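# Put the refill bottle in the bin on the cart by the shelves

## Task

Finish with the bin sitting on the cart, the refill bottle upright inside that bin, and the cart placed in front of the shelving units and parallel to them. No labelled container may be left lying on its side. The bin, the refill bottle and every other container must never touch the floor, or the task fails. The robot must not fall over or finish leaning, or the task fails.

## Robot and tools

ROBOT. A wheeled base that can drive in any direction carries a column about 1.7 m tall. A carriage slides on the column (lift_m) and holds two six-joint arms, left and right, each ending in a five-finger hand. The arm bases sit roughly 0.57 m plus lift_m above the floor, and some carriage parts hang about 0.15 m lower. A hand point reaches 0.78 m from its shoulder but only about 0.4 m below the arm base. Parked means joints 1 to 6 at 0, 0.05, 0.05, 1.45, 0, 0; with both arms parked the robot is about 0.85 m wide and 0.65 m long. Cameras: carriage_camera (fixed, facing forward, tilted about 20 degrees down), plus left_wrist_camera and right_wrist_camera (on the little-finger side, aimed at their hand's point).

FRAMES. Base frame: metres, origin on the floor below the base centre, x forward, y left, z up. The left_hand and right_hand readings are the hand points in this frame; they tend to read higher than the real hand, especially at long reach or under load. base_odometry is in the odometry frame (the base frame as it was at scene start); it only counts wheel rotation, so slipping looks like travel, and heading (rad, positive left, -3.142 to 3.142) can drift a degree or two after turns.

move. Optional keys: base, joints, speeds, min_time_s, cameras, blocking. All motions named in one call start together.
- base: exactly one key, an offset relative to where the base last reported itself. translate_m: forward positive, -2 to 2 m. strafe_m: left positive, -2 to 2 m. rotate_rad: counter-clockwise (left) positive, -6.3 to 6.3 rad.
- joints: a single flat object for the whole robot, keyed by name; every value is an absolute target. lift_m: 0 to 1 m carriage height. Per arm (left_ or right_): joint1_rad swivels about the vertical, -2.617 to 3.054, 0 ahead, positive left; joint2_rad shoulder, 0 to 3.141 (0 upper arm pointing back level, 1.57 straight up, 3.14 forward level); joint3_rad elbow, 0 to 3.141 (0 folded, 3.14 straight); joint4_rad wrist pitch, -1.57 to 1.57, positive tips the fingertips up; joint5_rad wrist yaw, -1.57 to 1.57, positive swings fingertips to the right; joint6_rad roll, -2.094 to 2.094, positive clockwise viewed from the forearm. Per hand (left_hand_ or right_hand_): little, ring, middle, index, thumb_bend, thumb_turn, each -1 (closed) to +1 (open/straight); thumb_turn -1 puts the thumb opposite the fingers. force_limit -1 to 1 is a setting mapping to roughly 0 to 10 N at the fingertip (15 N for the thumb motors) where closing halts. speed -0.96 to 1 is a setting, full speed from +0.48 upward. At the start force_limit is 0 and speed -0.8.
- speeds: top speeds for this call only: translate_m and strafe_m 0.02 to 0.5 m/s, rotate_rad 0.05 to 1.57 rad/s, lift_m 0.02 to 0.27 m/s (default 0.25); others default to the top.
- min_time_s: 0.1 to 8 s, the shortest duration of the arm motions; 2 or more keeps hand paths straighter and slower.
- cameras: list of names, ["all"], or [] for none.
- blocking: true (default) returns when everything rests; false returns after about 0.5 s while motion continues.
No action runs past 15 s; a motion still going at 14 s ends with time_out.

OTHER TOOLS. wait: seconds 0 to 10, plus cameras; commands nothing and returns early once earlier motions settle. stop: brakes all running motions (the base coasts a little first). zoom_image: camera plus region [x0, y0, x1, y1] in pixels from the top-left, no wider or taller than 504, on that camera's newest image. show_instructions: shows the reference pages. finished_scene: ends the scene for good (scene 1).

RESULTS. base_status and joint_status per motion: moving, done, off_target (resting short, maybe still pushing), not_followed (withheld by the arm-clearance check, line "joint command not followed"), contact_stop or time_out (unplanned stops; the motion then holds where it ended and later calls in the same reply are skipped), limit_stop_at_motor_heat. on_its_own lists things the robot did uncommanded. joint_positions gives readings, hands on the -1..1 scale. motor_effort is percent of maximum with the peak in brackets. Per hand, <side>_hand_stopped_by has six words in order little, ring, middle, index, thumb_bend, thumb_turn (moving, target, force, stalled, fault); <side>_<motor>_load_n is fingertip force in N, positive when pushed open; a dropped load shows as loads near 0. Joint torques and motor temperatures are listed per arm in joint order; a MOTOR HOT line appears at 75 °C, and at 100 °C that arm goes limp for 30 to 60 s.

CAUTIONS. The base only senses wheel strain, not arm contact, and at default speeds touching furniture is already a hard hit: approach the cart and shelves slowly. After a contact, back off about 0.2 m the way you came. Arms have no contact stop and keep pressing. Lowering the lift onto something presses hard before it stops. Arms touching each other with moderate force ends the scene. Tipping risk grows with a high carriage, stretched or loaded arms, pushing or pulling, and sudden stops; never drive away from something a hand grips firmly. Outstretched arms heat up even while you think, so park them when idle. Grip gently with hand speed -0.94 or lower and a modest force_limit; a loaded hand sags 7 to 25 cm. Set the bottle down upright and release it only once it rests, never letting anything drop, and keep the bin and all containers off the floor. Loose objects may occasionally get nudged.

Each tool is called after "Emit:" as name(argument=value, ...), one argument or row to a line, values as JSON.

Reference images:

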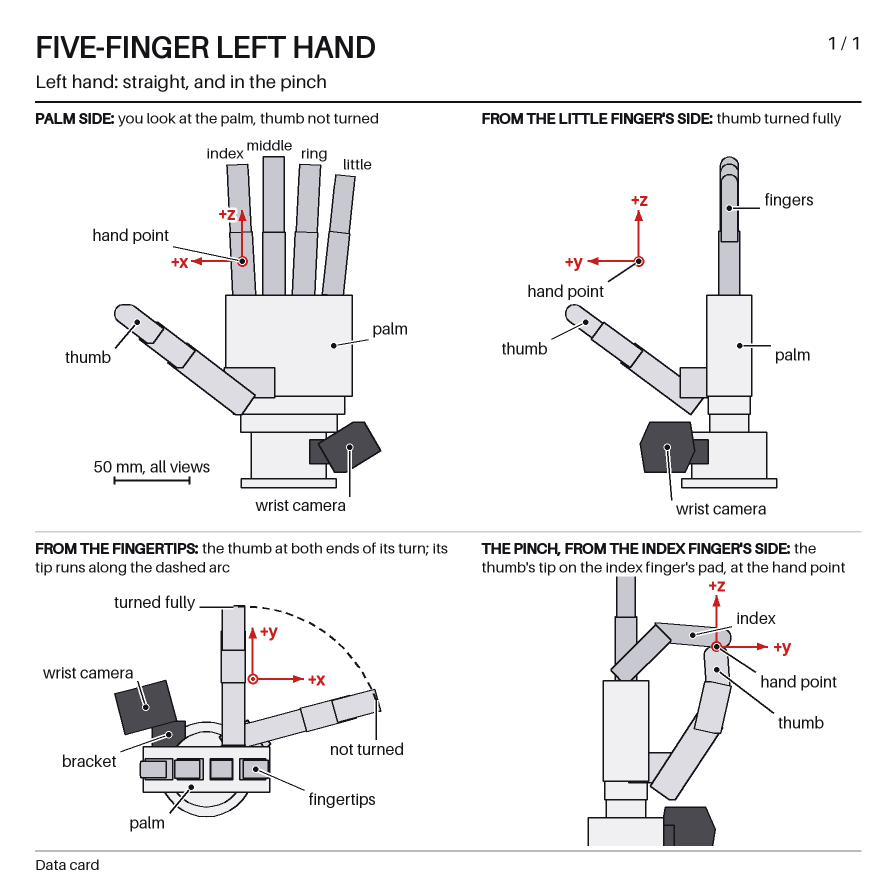

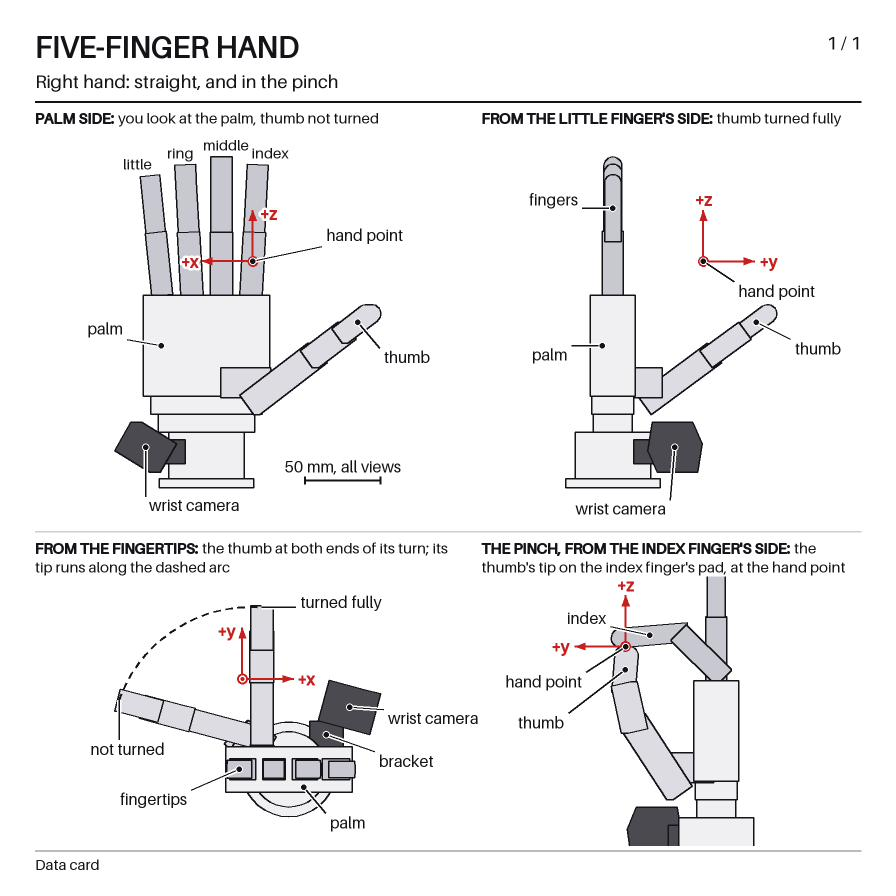

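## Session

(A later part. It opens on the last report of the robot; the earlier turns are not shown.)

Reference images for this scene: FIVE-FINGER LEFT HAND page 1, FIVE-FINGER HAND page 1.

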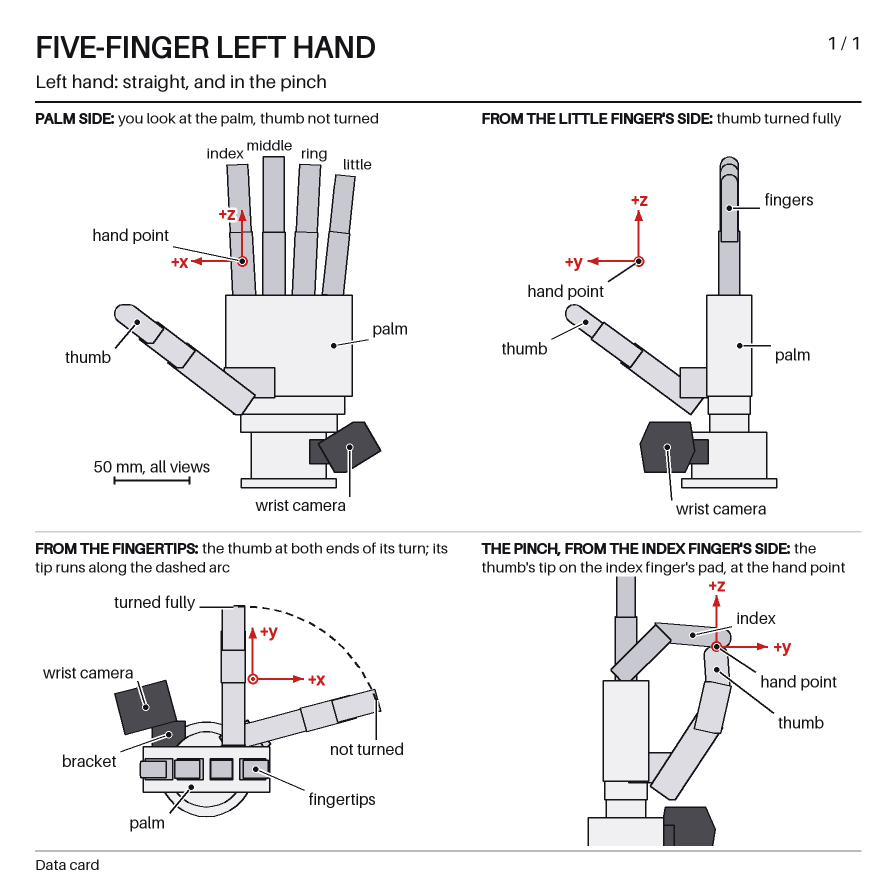

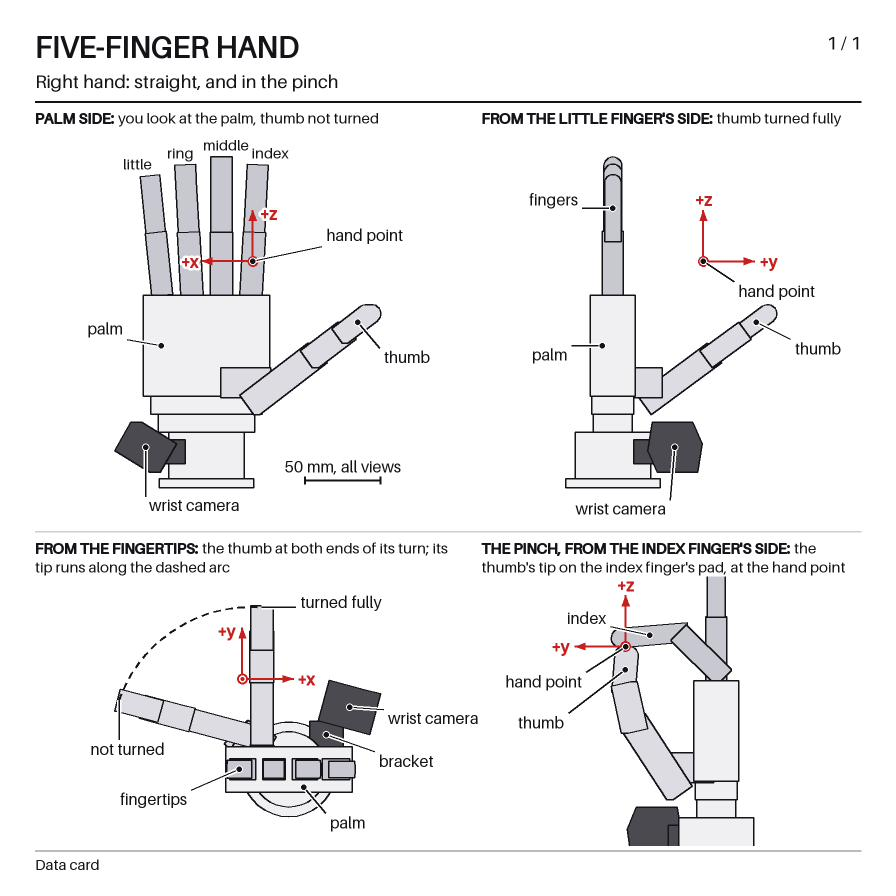

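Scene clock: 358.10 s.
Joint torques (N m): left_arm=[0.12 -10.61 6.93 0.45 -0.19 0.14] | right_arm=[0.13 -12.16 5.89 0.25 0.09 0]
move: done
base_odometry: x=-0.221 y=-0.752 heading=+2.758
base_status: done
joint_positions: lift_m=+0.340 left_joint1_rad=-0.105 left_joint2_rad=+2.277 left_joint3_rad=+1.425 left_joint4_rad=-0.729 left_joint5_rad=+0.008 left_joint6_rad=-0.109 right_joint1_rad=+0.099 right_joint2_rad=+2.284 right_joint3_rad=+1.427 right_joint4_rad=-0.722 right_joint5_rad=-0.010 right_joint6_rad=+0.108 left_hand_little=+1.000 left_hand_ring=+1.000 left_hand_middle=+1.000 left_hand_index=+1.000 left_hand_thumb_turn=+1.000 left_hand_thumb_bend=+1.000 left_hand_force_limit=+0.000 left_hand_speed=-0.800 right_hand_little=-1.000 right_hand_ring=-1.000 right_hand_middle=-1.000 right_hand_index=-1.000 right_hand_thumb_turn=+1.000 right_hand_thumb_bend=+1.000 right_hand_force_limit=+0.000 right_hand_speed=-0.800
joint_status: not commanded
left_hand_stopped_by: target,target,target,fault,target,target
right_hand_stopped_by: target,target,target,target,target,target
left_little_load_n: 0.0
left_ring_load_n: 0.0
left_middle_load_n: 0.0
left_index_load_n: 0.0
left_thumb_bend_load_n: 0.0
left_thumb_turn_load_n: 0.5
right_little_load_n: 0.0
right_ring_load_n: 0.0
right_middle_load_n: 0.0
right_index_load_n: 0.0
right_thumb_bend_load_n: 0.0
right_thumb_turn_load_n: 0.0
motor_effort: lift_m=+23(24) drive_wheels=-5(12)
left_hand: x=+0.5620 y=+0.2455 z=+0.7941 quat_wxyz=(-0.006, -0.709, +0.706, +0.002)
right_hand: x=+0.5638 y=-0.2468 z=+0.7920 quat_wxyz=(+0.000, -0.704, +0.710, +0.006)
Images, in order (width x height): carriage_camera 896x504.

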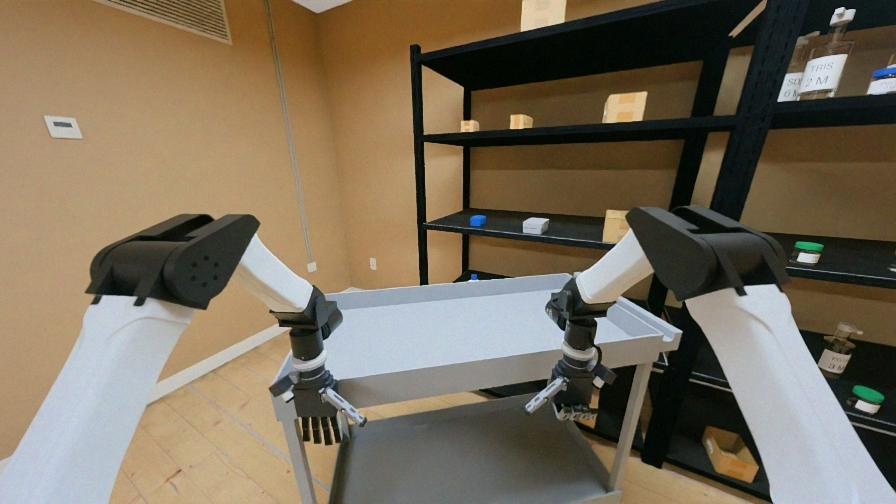

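Emit:
move(
  base={"translate_m": -0.05},
  speeds={"translate_m": 0.1},
)

Emit:
move(
  joints={"lift_m": 0.55},
)

Emit:
move(
  base={"strafe_m": -0.25},
  speeds={"strafe_m": 0.15},
  joints={"left_joint1_rad": 0, "left_joint2_rad": 0.05, "left_joint3_rad": 0.05, "left_joint4_rad": 1.45, "left_joint6_rad": 0, "right_joint6_rad": 1.5},
  min_time_s=3,
  cameras=["carriage_camera"],
)

Scene clock: 363.13 s.
Joint torques (N m): left_arm=[0.01 -10.65 6.94 0.39 -0.19 0.13] | right_arm=[0.08 -12.23 5.93 0.19 0.09 0]
move: done
base_odometry: x=-0.175 y=-0.771 heading=+2.758
base_status: done
joint_positions: lift_m=+0.340 left_joint1_rad=-0.103 left_joint2_rad=+2.277 left_joint3_rad=+1.425 left_joint4_rad=-0.723 left_joint5_rad=+0.008 left_joint6_rad=-0.109 right_joint1_rad=+0.099 right_joint2_rad=+2.284 right_joint3_rad=+1.427 right_joint4_rad=-0.720 right_joint5_rad=-0.010 right_joint6_rad=+0.108 left_hand_little=+1.000 left_hand_ring=+1.000 left_hand_middle=+1.000 left_hand_index=+1.000 left_hand_thumb_turn=+1.000 left_hand_thumb_bend=+1.000 left_hand_force_limit=+0.000 left_hand_speed=-0.800 right_hand_little=-1.000 right_hand_ring=-1.000 right_hand_middle=-1.000 right_hand_index=-1.000 right_hand_thumb_turn=+1.000 right_hand_thumb_bend=+1.000 right_hand_force_limit=+0.000 right_hand_speed=-0.800
joint_status: not commanded
left_hand_stopped_by: target,target,target,fault,target,target
right_hand_stopped_by: target,target,target,target,target,target
left_little_load_n: 0.0
left_ring_load_n: 0.0
left_middle_load_n: 0.0
left_index_load_n: 0.0
left_thumb_bend_load_n: -0.5
left_thumb_turn_load_n: 0.0
right_little_load_n: 0.0
right_ring_load_n: 0.0
right_middle_load_n: 0.0
right_index_load_n: 0.0
right_thumb_bend_load_n: 0.0
right_thumb_turn_load_n: 0.0
motor_effort: lift_m=+23(24) drive_wheels=+2(15)
left_hand: x=+0.5637 y=+0.2458 z=+0.7938 quat_wxyz=(-0.005, -0.709, +0.705, -0.001)
right_hand: x=+0.5643 y=-0.2468 z=+0.7919 quat_wxyz=(+0.001, -0.704, +0.710, +0.006)
pictures: none

Scene clock: 364.50 s.
Joint torques (N m): left_arm=[-0.02 -10.62 6.97 0.35 -0.19 0.13] | right_arm=[0.03 -12.36 5.9 0.19 0.09 0]
move: done
base_odometry: x=-0.175 y=-0.771 heading=+2.758
base_status: not commanded
joint_positions: lift_m=+0.550 left_joint1_rad=-0.103 left_joint2_rad=+2.278 left_joint3_rad=+1.426 left_joint4_rad=-0.721 left_joint5_rad=+0.008 left_joint6_rad=-0.109 right_joint1_rad=+0.099 right_joint2_rad=+2.284 right_joint3_rad=+1.427 right_joint4_rad=-0.721 right_joint5_rad=-0.010 right_joint6_rad=+0.108 left_hand_little=+1.000 left_hand_ring=+1.000 left_hand_middle=+1.000 left_hand_index=+1.000 left_hand_thumb_turn=+1.000 left_hand_thumb_bend=+1.000 left_hand_force_limit=+0.000 left_hand_speed=-0.800 right_hand_little=-1.000 right_hand_ring=-1.000 right_hand_middle=-1.000 right_hand_index=-1.000 right_hand_thumb_turn=+1.000 right_hand_thumb_bend=+1.000 right_hand_force_limit=+0.000 right_hand_speed=-0.800
joint_status: all done
left_hand_stopped_by: target,target,target,fault,target,target
right_hand_stopped_by: target,target,target,target,target,target
left_little_load_n: 0.0
left_ring_load_n: 0.0
left_middle_load_n: 0.0
left_index_load_n: 0.0
left_thumb_bend_load_n: 0.0
left_thumb_turn_load_n: 0.0
right_little_load_n: 0.0
right_ring_load_n: 0.0
right_middle_load_n: 0.0
right_index_load_n: 0.0
right_thumb_bend_load_n: 0.0
right_thumb_turn_load_n: 0.0
motor_effort: lift_m=+22(28) drive_wheels=+1(5)
left_hand: x=+0.5645 y=+0.2458 z=+1.0038 quat_wxyz=(-0.004, -0.709, +0.705, -0.001)
right_hand: x=+0.5641 y=-0.2468 z=+1.0021 quat_wxyz=(+0.000, -0.704, +0.710, +0.006)
pictures: none

Scene clock: 367.87 s.
Joint torques (N m): left_arm=[0.12 2.82 4.79 0.3 -0.23 0.12] | right_arm=[0.09 -12.21 5.97 0.25 0.06 0.19]
move: done
base_odometry: x=-0.082 y=-0.539 heading=+2.758
base_status: done
joint_positions: lift_m=+0.550 left_joint1_rad=-0.005 left_joint2_rad=+0.059 left_joint3_rad=+0.066 left_joint4_rad=+1.439 left_joint5_rad=+0.007 left_joint6_rad=-0.009 right_joint1_rad=+0.099 right_joint2_rad=+2.284 right_joint3_rad=+1.427 right_joint4_rad=-0.721 right_joint5_rad=-0.010 right_joint6_rad=+1.490 left_hand_little=+1.000 left_hand_ring=+1.000 left_hand_middle=+1.000 left_hand_index=+1.000 left_hand_thumb_turn=+1.000 left_hand_thumb_bend=+1.000 left_hand_force_limit=+0.000 left_hand_speed=-0.800 right_hand_little=-1.000 right_hand_ring=-1.000 right_hand_middle=-1.000 right_hand_index=-1.000 right_hand_thumb_turn=+1.000 right_hand_thumb_bend=+1.000 right_hand_force_limit=+0.000 right_hand_speed=-0.800
joint_status: all done
left_hand_stopped_by: target,target,target,fault,target,target
right_hand_stopped_by: target,target,target,target,target,target
left_little_load_n: -0.5
left_ring_load_n: 0.0
left_middle_load_n: 0.0
left_index_load_n: 0.0
left_thumb_bend_load_n: 0.0
left_thumb_turn_load_n: 0.0
right_little_load_n: 0.0
right_ring_load_n: 0.0
right_middle_load_n: 0.0
right_index_load_n: 0.0
right_thumb_bend_load_n: 0.0
right_thumb_turn_load_n: 0.0
motor_effort: lift_m=+22(22) drive_wheels=-3(12)
left_hand: x=+0.3231 y=+0.2862 z=+1.5513 quat_wxyz=(+0.701, -0.042, +0.046, -0.711)
right_hand: x=+0.6437 y=-0.2134 z=+1.0018 quat_wxyz=(-0.003, -0.090, +0.996, +0.005)
Images, in order (width x height): carriage_camera 896x504.

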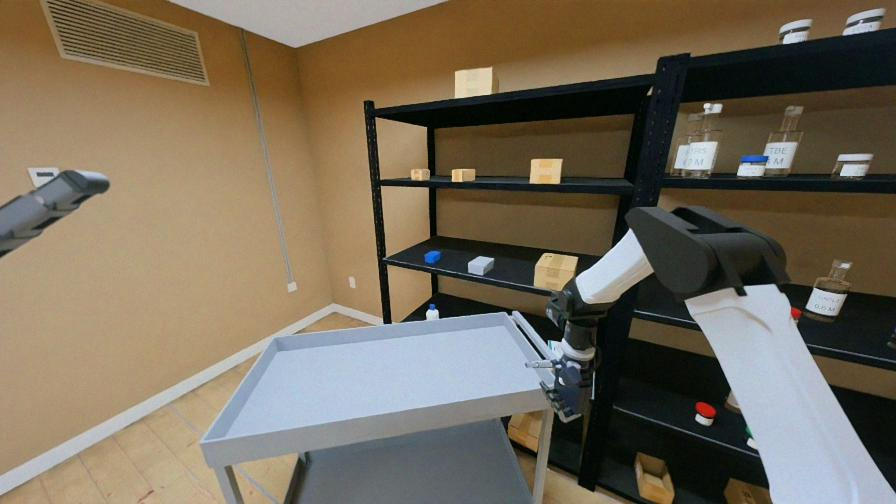

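Emit:
move(
  base={"translate_m": 0.236},
  speeds={"translate_m": 0.15},
)

Emit:
move(
  base={"strafe_m": 0.04},
  speeds={"strafe_m": 0.1},
  joints={"lift_m": 0.45},
  cameras=["carriage_camera", "right_wrist_camera"],
)

Emit:
zoom_image(
  camera="carriage_camera",
  region=[440, 250, 660, 470],
)

Scene clock: 372.40 s.
Joint torques (N m): left_arm=[0.13 2.69 4.74 0.25 -0.22 0.13] | right_arm=[0.09 -12.26 5.9 0.27 0.06 0.16]
move: done
base_odometry: x=-0.300 y=-0.450 heading=+2.758
base_status: done
joint_positions: lift_m=+0.550 left_joint1_rad=-0.005 left_joint2_rad=+0.059 left_joint3_rad=+0.066 left_joint4_rad=+1.446 left_joint5_rad=+0.007 left_joint6_rad=-0.009 right_joint1_rad=+0.099 right_joint2_rad=+2.284 right_joint3_rad=+1.427 right_joint4_rad=-0.721 right_joint5_rad=-0.010 right_joint6_rad=+1.491 left_hand_little=+1.000 left_hand_ring=+1.000 left_hand_middle=+1.000 left_hand_index=+1.000 left_hand_thumb_turn=+1.000 left_hand_thumb_bend=+1.000 left_hand_force_limit=+0.000 left_hand_speed=-0.800 right_hand_little=-1.000 right_hand_ring=-1.000 right_hand_middle=-1.000 right_hand_index=-1.000 right_hand_thumb_turn=+1.000 right_hand_thumb_bend=+1.000 right_hand_force_limit=+0.000 right_hand_speed=-0.800
joint_status: not commanded
left_hand_stopped_by: target,target,target,fault,target,target
right_hand_stopped_by: target,target,target,target,target,target
left_little_load_n: 0.0
left_ring_load_n: 0.0
left_middle_load_n: 0.0
left_index_load_n: 0.0
left_thumb_bend_load_n: 0.0
left_thumb_turn_load_n: 0.0
right_little_load_n: 0.0
right_ring_load_n: 0.0
right_middle_load_n: 0.0
right_index_load_n: 0.0
right_thumb_bend_load_n: 0.0
right_thumb_turn_load_n: 0.0
motor_effort: lift_m=+22(22) drive_wheels=-5(14)
left_hand: x=+0.3213 y=+0.2862 z=+1.5520 quat_wxyz=(+0.701, -0.039, +0.044, -0.711)
right_hand: x=+0.6436 y=-0.2134 z=+1.0018 quat_wxyz=(-0.004, -0.089, +0.996, +0.005)
pictures: none

Scene clock: 373.50 s.
Joint torques (N m): left_arm=[0.02 3.25 5.34 0.19 -0.21 0.12] | right_arm=[-0.05 -12.46 5.86 0.25 0.05 0.15]
move: done
base_odometry: x=-0.315 y=-0.487 heading=+2.757
base_status: done
joint_positions: lift_m=+0.450 left_joint1_rad=-0.004 left_joint2_rad=+0.055 left_joint3_rad=+0.059 left_joint4_rad=+1.447 left_joint5_rad=+0.007 left_joint6_rad=-0.008 right_joint1_rad=+0.101 right_joint2_rad=+2.286 right_joint3_rad=+1.427 right_joint4_rad=-0.721 right_joint5_rad=-0.009 right_joint6_rad=+1.492 left_hand_little=+1.000 left_hand_ring=+1.000 left_hand_middle=+1.000 left_hand_index=+1.000 left_hand_thumb_turn=+1.000 left_hand_thumb_bend=+1.000 left_hand_force_limit=+0.000 left_hand_speed=-0.800 right_hand_little=-1.000 right_hand_ring=-1.000 right_hand_middle=-1.000 right_hand_index=-1.000 right_hand_thumb_turn=+1.000 right_hand_thumb_bend=+1.000 right_hand_force_limit=+0.000 right_hand_speed=-0.800
joint_status: all done
left_hand_stopped_by: target,target,target,fault,target,target
right_hand_stopped_by: target,target,target,target,target,target
left_little_load_n: 0.0
left_ring_load_n: 0.0
left_middle_load_n: 0.0
left_index_load_n: 0.0
left_thumb_bend_load_n: 0.0
left_thumb_turn_load_n: 0.0
right_little_load_n: 0.0
right_ring_load_n: 0.0
right_middle_load_n: 0.5
right_index_load_n: 0.0
right_thumb_bend_load_n: 0.0
right_thumb_turn_load_n: 0.0
motor_effort: lift_m=+23(25) drive_wheels=-4(11)
left_hand: x=+0.3219 y=+0.2864 z=+1.4501 quat_wxyz=(+0.701, -0.040, +0.044, -0.710)
right_hand: x=+0.6430 y=-0.2130 z=+0.9007 quat_wxyz=(-0.005, -0.090, +0.996, +0.004)
Images, in order (width x height): carriage_camera 896x504, right_wrist_camera 896x504.

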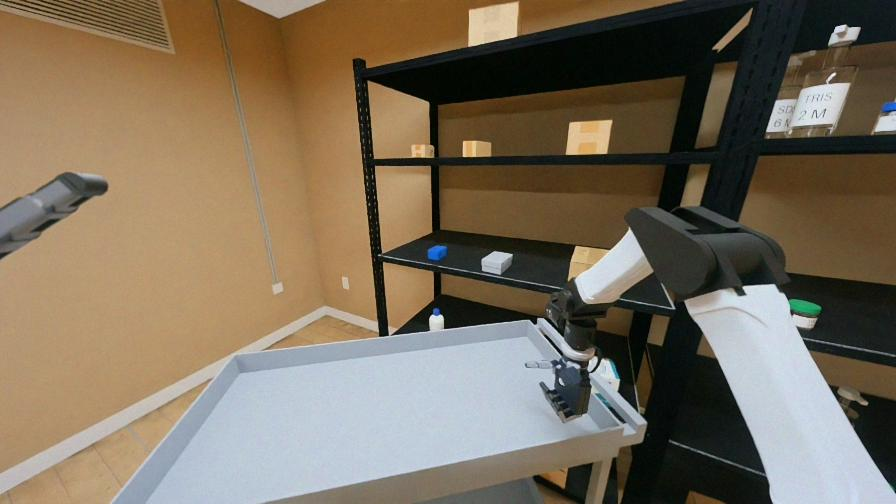

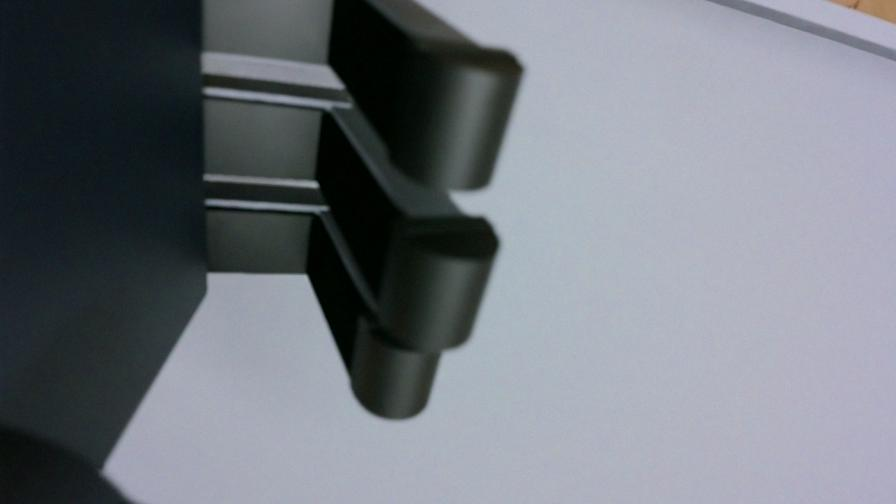

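Scaled by 2.291 from the camera's image (finer frame: 1280x720).

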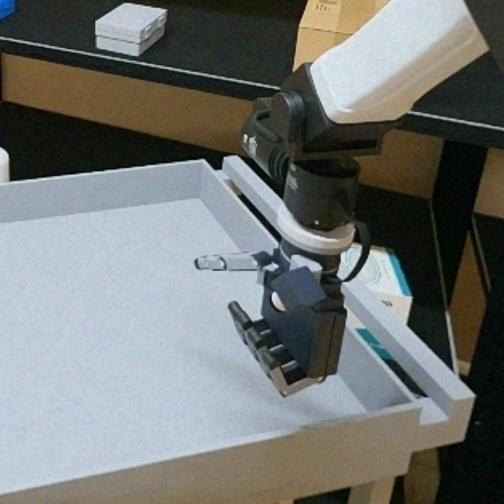

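Emit:
move(
  base={"translate_m": 0.04},
  speeds={"translate_m": 0.1},
)

Emit:
move(
  joints={"lift_m": 0.342},
  speeds={"lift_m": 0.08},
  cameras=["carriage_camera"],
)

Emit:
zoom_image(
  camera="carriage_camera",
  region=[440, 230, 660, 450],
)

Scene clock: 375.67 s.
Joint torques (N m): left_arm=[0.03 3.22 5.31 0.22 -0.22 0.13] | right_arm=[-0.05 -12.55 6.04 0.27 0.06 0.15]
move: done
base_odometry: x=-0.353 y=-0.472 heading=+2.758
base_status: done
joint_positions: lift_m=+0.450 left_joint1_rad=-0.004 left_joint2_rad=+0.055 left_joint3_rad=+0.059 left_joint4_rad=+1.445 left_joint5_rad=+0.007 left_joint6_rad=-0.008 right_joint1_rad=+0.101 right_joint2_rad=+2.286 right_joint3_rad=+1.427 right_joint4_rad=-0.722 right_joint5_rad=-0.009 right_joint6_rad=+1.492 left_hand_little=+1.000 left_hand_ring=+1.000 left_hand_middle=+1.000 left_hand_index=+1.000 left_hand_thumb_turn=+1.000 left_hand_thumb_bend=+1.000 left_hand_force_limit=+0.000 left_hand_speed=-0.800 right_hand_little=-1.000 right_hand_ring=-1.000 right_hand_middle=-1.000 right_hand_index=-1.000 right_hand_thumb_turn=+1.000 right_hand_thumb_bend=+1.000 right_hand_force_limit=+0.000 right_hand_speed=-0.800
joint_status: not commanded
left_hand_stopped_by: target,target,target,fault,target,target
right_hand_stopped_by: target,target,target,target,target,target
left_little_load_n: 0.0
left_ring_load_n: 0.0
left_middle_load_n: 0.0
left_index_load_n: 0.0
left_thumb_bend_load_n: 0.0
left_thumb_turn_load_n: 0.0
right_little_load_n: 0.0
right_ring_load_n: 0.0
right_middle_load_n: 0.0
right_index_load_n: 0.0
right_thumb_bend_load_n: 0.0
right_thumb_turn_load_n: 0.0
motor_effort: lift_m=+23(24) drive_wheels=-5(12)
left_hand: x=+0.3225 y=+0.2864 z=+1.4499 quat_wxyz=(+0.701, -0.041, +0.045, -0.710)
right_hand: x=+0.6429 y=-0.2130 z=+0.9007 quat_wxyz=(-0.005, -0.090, +0.996, +0.004)
pictures: none

Scene clock: 377.40 s.
Joint torques (N m): left_arm=[0.03 3.3 5.46 0.18 -0.22 0.13] | right_arm=[-0.03 -12.59 5.86 0.26 0.05 0.15]
move: done
base_odometry: x=-0.353 y=-0.472 heading=+2.758
base_status: not commanded
joint_positions: lift_m=+0.342 left_joint1_rad=-0.004 left_joint2_rad=+0.055 left_joint3_rad=+0.059 left_joint4_rad=+1.448 left_joint5_rad=+0.007 left_joint6_rad=-0.008 right_joint1_rad=+0.101 right_joint2_rad=+2.286 right_joint3_rad=+1.427 right_joint4_rad=-0.721 right_joint5_rad=-0.009 right_joint6_rad=+1.492 left_hand_little=+1.000 left_hand_ring=+1.000 left_hand_middle=+1.000 left_hand_index=+1.000 left_hand_thumb_turn=+1.000 left_hand_thumb_bend=+1.000 left_hand_force_limit=+0.000 left_hand_speed=-0.800 right_hand_little=-1.000 right_hand_ring=-1.000 right_hand_middle=-1.000 right_hand_index=-1.000 right_hand_thumb_turn=+1.000 right_hand_thumb_bend=+1.000 right_hand_force_limit=+0.000 right_hand_speed=-0.800
joint_status: all done
left_hand_stopped_by: target,target,target,fault,target,target
right_hand_stopped_by: target,target,target,target,target,target
left_little_load_n: 0.0
left_ring_load_n: 0.0
left_middle_load_n: 0.0
left_index_load_n: 0.0
left_thumb_bend_load_n: 0.0
left_thumb_turn_load_n: 0.0
right_little_load_n: 0.0
right_ring_load_n: 0.0
right_middle_load_n: 0.0
right_index_load_n: 0.0
right_thumb_bend_load_n: 0.0
right_thumb_turn_load_n: 0.0
motor_effort: lift_m=+24(25) drive_wheels=-4(5)
left_hand: x=+0.3218 y=+0.2864 z=+1.3421 quat_wxyz=(+0.701, -0.040, +0.044, -0.710)
right_hand: x=+0.6432 y=-0.2129 z=+0.7926 quat_wxyz=(-0.004, -0.090, +0.996, +0.004)
Images, in order (width x height): carriage_camera 896x504.

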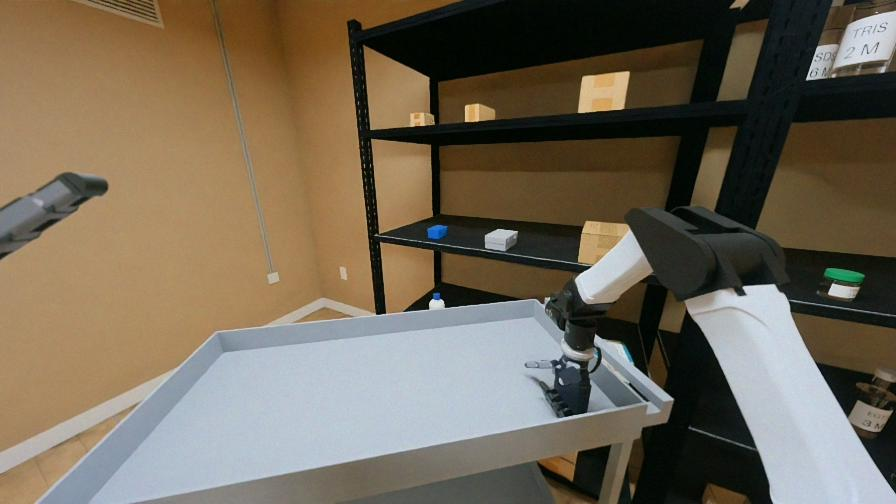

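Scaled by 2.291 from the camera's image (finer frame: 1280x720).

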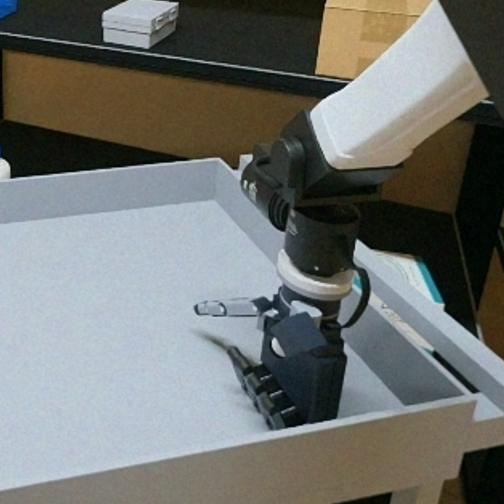

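Emit:
move(
  base={"translate_m": -0.25},
  speeds={"translate_m": 0.1},
  joints={"right_joint6_rad": 1.65},
  min_time_s=2,
  cameras=["carriage_camera"],
)

Emit:
move(
  base={"translate_m": -0.2},
  speeds={"translate_m": 0.1},
  joints={"right_joint6_rad": 1.85},
  min_time_s=2,
  cameras=["carriage_camera"],
)

Scene clock: 381.80 s.
Joint torques (N m): left_arm=[0.02 3.17 5.45 0.19 -0.22 0.13] | right_arm=[-0.02 -12.72 4.49 0.21 0.04 0.12]
move: done
base_odometry: x=-0.121 y=-0.566 heading=+2.758
base_status: done
joint_positions: lift_m=+0.342 left_joint1_rad=-0.004 left_joint2_rad=+0.055 left_joint3_rad=+0.059 left_joint4_rad=+1.450 left_joint5_rad=+0.007 left_joint6_rad=-0.008 right_joint1_rad=+0.101 right_joint2_rad=+2.286 right_joint3_rad=+1.443 right_joint4_rad=-0.711 right_joint5_rad=-0.007 right_joint6_rad=+1.645 left_hand_little=+1.000 left_hand_ring=+1.000 left_hand_middle=+1.000 left_hand_index=+1.000 left_hand_thumb_turn=+1.000 left_hand_thumb_bend=+1.000 left_hand_force_limit=+0.000 left_hand_speed=-0.800 right_hand_little=-1.000 right_hand_ring=-1.000 right_hand_middle=-1.000 right_hand_index=-1.000 right_hand_thumb_turn=+1.000 right_hand_thumb_bend=+1.000 right_hand_force_limit=+0.000 right_hand_speed=-0.800
joint_status: all done
left_hand_stopped_by: target,target,target,fault,target,target
right_hand_stopped_by: target,target,target,target,target,target
left_little_load_n: 0.0
left_ring_load_n: 0.0
left_middle_load_n: 0.0
left_index_load_n: 0.0
left_thumb_bend_load_n: 0.0
left_thumb_turn_load_n: 0.0
right_little_load_n: 0.0
right_ring_load_n: 0.0
right_middle_load_n: 0.0
right_index_load_n: 0.0
right_thumb_bend_load_n: 0.0
right_thumb_turn_load_n: 0.0
motor_effort: lift_m=+24(24) drive_wheels=-3(17)
left_hand: x=+0.3212 y=+0.2864 z=+1.3423 quat_wxyz=(+0.702, -0.039, +0.044, -0.710)
right_hand: x=+0.6619 y=-0.2161 z=+0.7966 quat_wxyz=(+0.008, -0.014, +1.000, +0.004)
Images, in order (width x height): carriage_camera 896x504.

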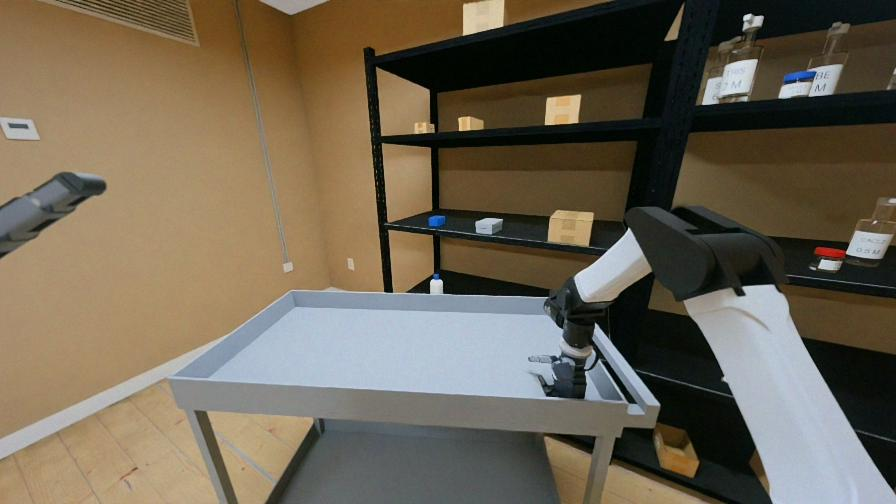

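Scene clock: 384.50 s.
Joint torques (N m): left_arm=[0.02 3.29 5.41 0.21 -0.22 0.13] | right_arm=[-0.01 -12.59 4.55 0.24 0.03 0.14]
move: done
base_odometry: x=+0.065 y=-0.641 heading=+2.758
base_status: done
joint_positions: lift_m=+0.342 left_joint1_rad=-0.004 left_joint2_rad=+0.055 left_joint3_rad=+0.059 left_joint4_rad=+1.450 left_joint5_rad=+0.007 left_joint6_rad=-0.008 right_joint1_rad=+0.101 right_joint2_rad=+2.286 right_joint3_rad=+1.443 right_joint4_rad=-0.712 right_joint5_rad=-0.007 right_joint6_rad=+1.842 left_hand_little=+1.000 left_hand_ring=+1.000 left_hand_middle=+1.000 left_hand_index=+1.000 left_hand_thumb_turn=+1.000 left_hand_thumb_bend=+1.000 left_hand_force_limit=+0.000 left_hand_speed=-0.800 right_hand_little=-1.000 right_hand_ring=-1.000 right_hand_middle=-1.000 right_hand_index=-1.000 right_hand_thumb_turn=+1.000 right_hand_thumb_bend=+1.000 right_hand_force_limit=+0.000 right_hand_speed=-0.800
joint_status: all done
left_hand_stopped_by: target,target,target,fault,target,target
right_hand_stopped_by: target,target,target,target,target,target
left_little_load_n: 0.0
left_ring_load_n: 0.0
left_middle_load_n: 0.0
left_index_load_n: 0.0
left_thumb_bend_load_n: 0.0
left_thumb_turn_load_n: 0.0
right_little_load_n: 0.0
right_ring_load_n: 0.0
right_middle_load_n: 0.0
right_index_load_n: 0.0
right_thumb_bend_load_n: 0.0
right_thumb_turn_load_n: 0.0
motor_effort: lift_m=+24(24) drive_wheels=-3(10)
left_hand: x=+0.3212 y=+0.2864 z=+1.3423 quat_wxyz=(+0.702, -0.039, +0.044, -0.710)
right_hand: x=+0.6730 y=-0.2230 z=+0.7967 quat_wxyz=(+0.007, +0.085, +0.996, +0.005)
Images, in order (width x height): carriage_camera 896x504.

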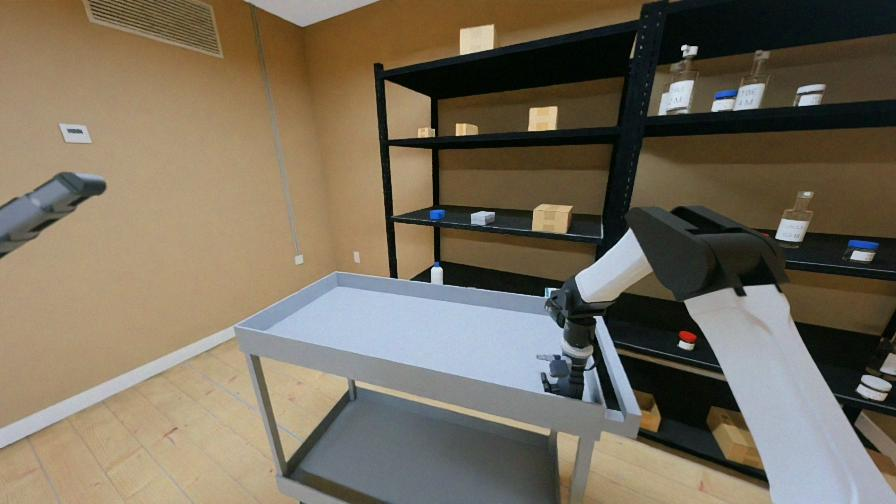

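Emit:
move(
  base={"strafe_m": -0.35},
  speeds={"strafe_m": 0.1},
  joints={"right_joint6_rad": 1.9},
  min_time_s=2,
  cameras=["carriage_camera"],
)

Scene clock: 391.30 s.
Joint torques (N m): left_arm=[-0.02 3.18 5.44 0.12 -0.21 0.13] | right_arm=[0.06 -12.55 4.44 0.21 0.12 0]
move: done
base_odometry: x=+0.196 y=-0.317 heading=+2.758
base_status: done
joint_positions: lift_m=+0.342 left_joint1_rad=-0.003 left_joint2_rad=+0.055 left_joint3_rad=+0.059 left_joint4_rad=+1.450 left_joint5_rad=+0.006 left_joint6_rad=-0.008 right_joint1_rad=+0.100 right_joint2_rad=+2.286 right_joint3_rad=+1.443 right_joint4_rad=-0.711 right_joint5_rad=-0.017 right_joint6_rad=+1.909 left_hand_little=+1.000 left_hand_ring=+1.000 left_hand_middle=+1.000 left_hand_index=+1.000 left_hand_thumb_turn=+1.000 left_hand_thumb_bend=+1.000 left_hand_force_limit=+0.000 left_hand_speed=-0.800 right_hand_little=-1.000 right_hand_ring=-1.000 right_hand_middle=-1.000 right_hand_index=-1.000 right_hand_thumb_turn=+1.000 right_hand_thumb_bend=+1.000 right_hand_force_limit=+0.000 right_hand_speed=-0.800
joint_status: all done
left_hand_stopped_by: target,target,target,fault,target,target
right_hand_stopped_by: target,target,target,target,target,target
left_little_load_n: 0.0
left_ring_load_n: 0.0
left_middle_load_n: 0.0
left_index_load_n: 0.0
left_thumb_bend_load_n: 0.0
left_thumb_turn_load_n: 0.0
right_little_load_n: 0.5
right_ring_load_n: 0.0
right_middle_load_n: 0.0
right_index_load_n: 0.0
right_thumb_bend_load_n: 0.0
right_thumb_turn_load_n: 0.0
motor_effort: lift_m=+24(24) drive_wheels=-3(11)
left_hand: x=+0.3214 y=+0.2866 z=+1.3423 quat_wxyz=(+0.702, -0.039, +0.043, -0.710)
right_hand: x=+0.6767 y=-0.2245 z=+0.7972 quat_wxyz=(+0.006, +0.119, +0.993, +0.010)
Images, in order (width x height): carriage_camera 896x504.

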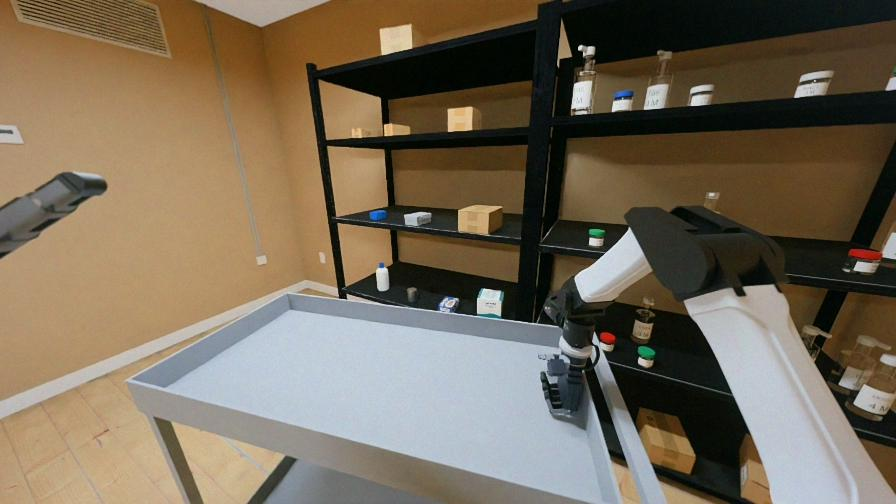

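Emit:
move(
  joints={"lift_m": 0.55},
)

Emit:
move(
  base={"rotate_rad": -0.279},
  speeds={"rotate_rad": 0.5},
)

Emit:
move(
  base={"translate_m": -0.27},
  speeds={"translate_m": 0.2},
  joints={"left_joint1_rad": -0.1, "left_joint2_rad": 2.28, "left_joint3_rad": 1.44, "left_joint4_rad": -0.72, "left_joint5_rad": 0, "left_joint6_rad": -0.1, "right_joint1_rad": 0.1, "right_joint6_rad": 0.1},
  min_time_s=3,
)

Emit:
move(
  base={"strafe_m": 0.35},
  speeds={"strafe_m": 0.2},
  cameras=["carriage_camera"],
)

Scene clock: 394.97 s.
Joint torques (N m): left_arm=[-0.02 3.07 5.3 0.15 -0.21 0.13] | right_arm=[0.09 -12.56 4.52 0.31 0.11 0]
move: done
base_odometry: x=+0.196 y=-0.317 heading=+2.758
base_status: not commanded
joint_positions: lift_m=+0.550 left_joint1_rad=-0.003 left_joint2_rad=+0.055 left_joint3_rad=+0.059 left_joint4_rad=+1.448 left_joint5_rad=+0.006 left_joint6_rad=-0.008 right_joint1_rad=+0.100 right_joint2_rad=+2.286 right_joint3_rad=+1.443 right_joint4_rad=-0.720 right_joint5_rad=-0.014 right_joint6_rad=+1.908 left_hand_little=+1.000 left_hand_ring=+1.000 left_hand_middle=+1.000 left_hand_index=+1.000 left_hand_thumb_turn=+1.000 left_hand_thumb_bend=+1.000 left_hand_force_limit=+0.000 left_hand_speed=-0.800 right_hand_little=-1.000 right_hand_ring=-1.000 right_hand_middle=-1.000 right_hand_index=-1.000 right_hand_thumb_turn=+1.000 right_hand_thumb_bend=+1.000 right_hand_force_limit=+0.000 right_hand_speed=-0.800
joint_status: all done
left_hand_stopped_by: target,target,target,fault,target,target
right_hand_stopped_by: target,target,target,target,target,target
left_little_load_n: 0.0
left_ring_load_n: 0.0
left_middle_load_n: 0.0
left_index_load_n: 0.0
left_thumb_bend_load_n: 0.0
left_thumb_turn_load_n: 0.0
right_little_load_n: 0.0
right_ring_load_n: 0.0
right_middle_load_n: 0.5
right_index_load_n: 0.0
right_thumb_bend_load_n: 0.0
right_thumb_turn_load_n: 0.0
motor_effort: lift_m=+22(28) drive_wheels=-3(3)
left_hand: x=+0.3218 y=+0.2866 z=+1.5502 quat_wxyz=(+0.702, -0.040, +0.044, -0.710)
right_hand: x=+0.6742 y=-0.2252 z=+1.0048 quat_wxyz=(+0.002, +0.119, +0.993, +0.008)
pictures: none

Scene clock: 396.47 s.
Joint torques (N m): left_arm=[-0.02 3.17 5.39 0.17 -0.21 0.13] | right_arm=[0.4 -12.55 4.48 0.32 0.08 -0.01]
move: done
base_odometry: x=+0.196 y=-0.317 heading=+2.479
base_status: done
joint_positions: lift_m=+0.550 left_joint1_rad=-0.003 left_joint2_rad=+0.055 left_joint3_rad=+0.059 left_joint4_rad=+1.448 left_joint5_rad=+0.006 left_joint6_rad=-0.008 right_joint1_rad=+0.096 right_joint2_rad=+2.286 right_joint3_rad=+1.443 right_joint4_rad=-0.720 right_joint5_rad=-0.011 right_joint6_rad=+1.908 left_hand_little=+1.000 left_hand_ring=+1.000 left_hand_middle=+1.000 left_hand_index=+1.000 left_hand_thumb_turn=+1.000 left_hand_thumb_bend=+1.000 left_hand_force_limit=+0.000 left_hand_speed=-0.800 right_hand_little=-1.000 right_hand_ring=-1.000 right_hand_middle=-1.000 right_hand_index=-1.000 right_hand_thumb_turn=+1.000 right_hand_thumb_bend=+1.000 right_hand_force_limit=+0.000 right_hand_speed=-0.800
joint_status: not commanded
left_hand_stopped_by: target,target,target,fault,target,target
right_hand_stopped_by: target,target,target,target,target,target
left_little_load_n: 0.0
left_ring_load_n: 0.0
left_middle_load_n: 0.0
left_index_load_n: 0.0
left_thumb_bend_load_n: 0.0
left_thumb_turn_load_n: 0.0
right_little_load_n: 0.0
right_ring_load_n: 0.0
right_middle_load_n: 0.0
right_index_load_n: 0.0
right_thumb_bend_load_n: 0.0
right_thumb_turn_load_n: 0.0
motor_effort: lift_m=+22(23) drive_wheels=+3(12)
left_hand: x=+0.3218 y=+0.2866 z=+1.5502 quat_wxyz=(+0.702, -0.040, +0.044, -0.710)
right_hand: x=+0.6747 y=-0.2277 z=+1.0046 quat_wxyz=(+0.002, +0.121, +0.993, +0.006)
pictures: none

Scene clock: 399.87 s.
Joint torques (N m): left_arm=[-0.65 -9.55 7.88 0.22 -0.17 -0.03] | right_arm=[0.42 -12.53 4.41 0.23 0.11 -0.01]
move: done
base_odometry: x=+0.409 y=-0.483 heading=+2.478
base_status: done
joint_positions: lift_m=+0.550 left_joint1_rad=-0.095 left_joint2_rad=+2.265 left_joint3_rad=+1.414 left_joint4_rad=-0.708 left_joint5_rad=+0.006 left_joint6_rad=-0.091 right_joint1_rad=+0.096 right_joint2_rad=+2.286 right_joint3_rad=+1.443 right_joint4_rad=-0.721 right_joint5_rad=-0.011 right_joint6_rad=+0.110 left_hand_little=+1.000 left_hand_ring=+1.000 left_hand_middle=+1.000 left_hand_index=+1.000 left_hand_thumb_turn=+1.000 left_hand_thumb_bend=+1.000 left_hand_force_limit=+0.000 left_hand_speed=-0.800 right_hand_little=-1.000 right_hand_ring=-1.000 right_hand_middle=-1.000 right_hand_index=-1.000 right_hand_thumb_turn=+1.000 right_hand_thumb_bend=+1.000 right_hand_force_limit=+0.000 right_hand_speed=-0.800
joint_status: all done
left_hand_stopped_by: target,target,target,fault,target,target
right_hand_stopped_by: target,target,target,target,target,target
left_little_load_n: -0.5
left_ring_load_n: 0.0
left_middle_load_n: 0.0
left_index_load_n: 0.0
left_thumb_bend_load_n: 0.0
left_thumb_turn_load_n: 0.0
right_little_load_n: 0.0
right_ring_load_n: 0.0
right_middle_load_n: 0.0
right_index_load_n: 0.0
right_thumb_bend_load_n: 0.0
right_thumb_turn_load_n: 0.0
motor_effort: lift_m=+22(23) drive_wheels=-5(13)
left_hand: x=+0.5658 y=+0.2497 z=+1.0052 quat_wxyz=(+0.001, -0.706, +0.708, -0.006)
right_hand: x=+0.5704 y=-0.2471 z=+1.0037 quat_wxyz=(+0.006, -0.702, +0.712, +0.002)
pictures: none

Scene clock: 402.80 s.
Joint torques (N m): left_arm=[-0.34 -9.54 7.84 0.31 -0.17 -0.03] | right_arm=[0.13 -12.57 4.49 0.23 0.09 0]
move: done
base_odometry: x=+0.193 y=-0.759 heading=+2.479
base_status: done
joint_positions: lift_m=+0.550 left_joint1_rad=-0.099 left_joint2_rad=+2.265 left_joint3_rad=+1.414 left_joint4_rad=-0.712 left_joint5_rad=+0.006 left_joint6_rad=-0.091 right_joint1_rad=+0.099 right_joint2_rad=+2.286 right_joint3_rad=+1.443 right_joint4_rad=-0.721 right_joint5_rad=-0.010 right_joint6_rad=+0.109 left_hand_little=+1.000 left_hand_ring=+1.000 left_hand_middle=+1.000 left_hand_index=+1.000 left_hand_thumb_turn=+1.000 left_hand_thumb_bend=+1.000 left_hand_force_limit=+0.000 left_hand_speed=-0.800 right_hand_little=-1.000 right_hand_ring=-1.000 right_hand_middle=-1.000 right_hand_index=-1.000 right_hand_thumb_turn=+1.000 right_hand_thumb_bend=+1.000 right_hand_force_limit=+0.000 right_hand_speed=-0.800
joint_status: not commanded
left_hand_stopped_by: target,target,target,fault,target,target
right_hand_stopped_by: target,target,target,target,target,target
left_little_load_n: 0.0
left_ring_load_n: 0.0
left_middle_load_n: 0.0
left_index_load_n: 0.0
left_thumb_bend_load_n: 0.0
left_thumb_turn_load_n: 0.0
right_little_load_n: 0.0
right_ring_load_n: 0.0
right_middle_load_n: 0.0
right_index_load_n: 0.0
right_thumb_bend_load_n: 0.0
right_thumb_turn_load_n: 0.0
motor_effort: lift_m=+22(23) drive_wheels=-3(11)
left_hand: x=+0.5648 y=+0.2486 z=+1.0055 quat_wxyz=(+0.000, -0.704, +0.710, -0.005)
right_hand: x=+0.5701 y=-0.2464 z=+1.0037 quat_wxyz=(+0.005, -0.703, +0.711, +0.002)
Images, in order (width x height): carriage_camera 896x504.

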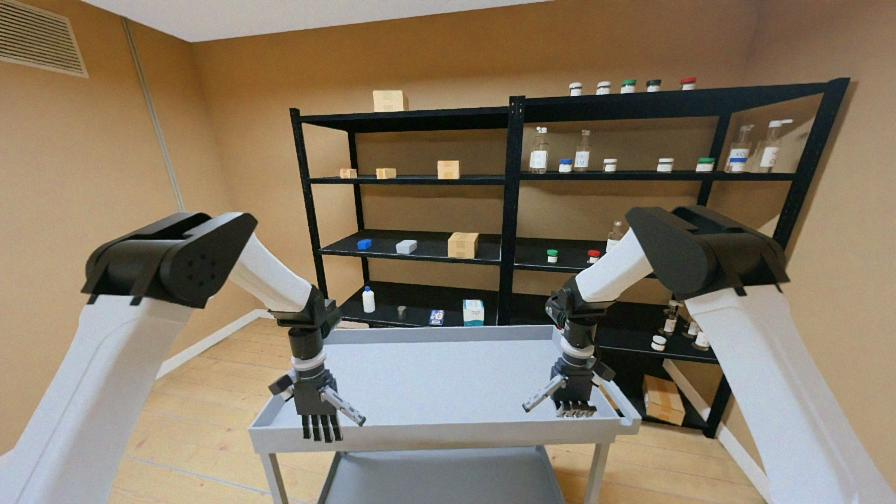

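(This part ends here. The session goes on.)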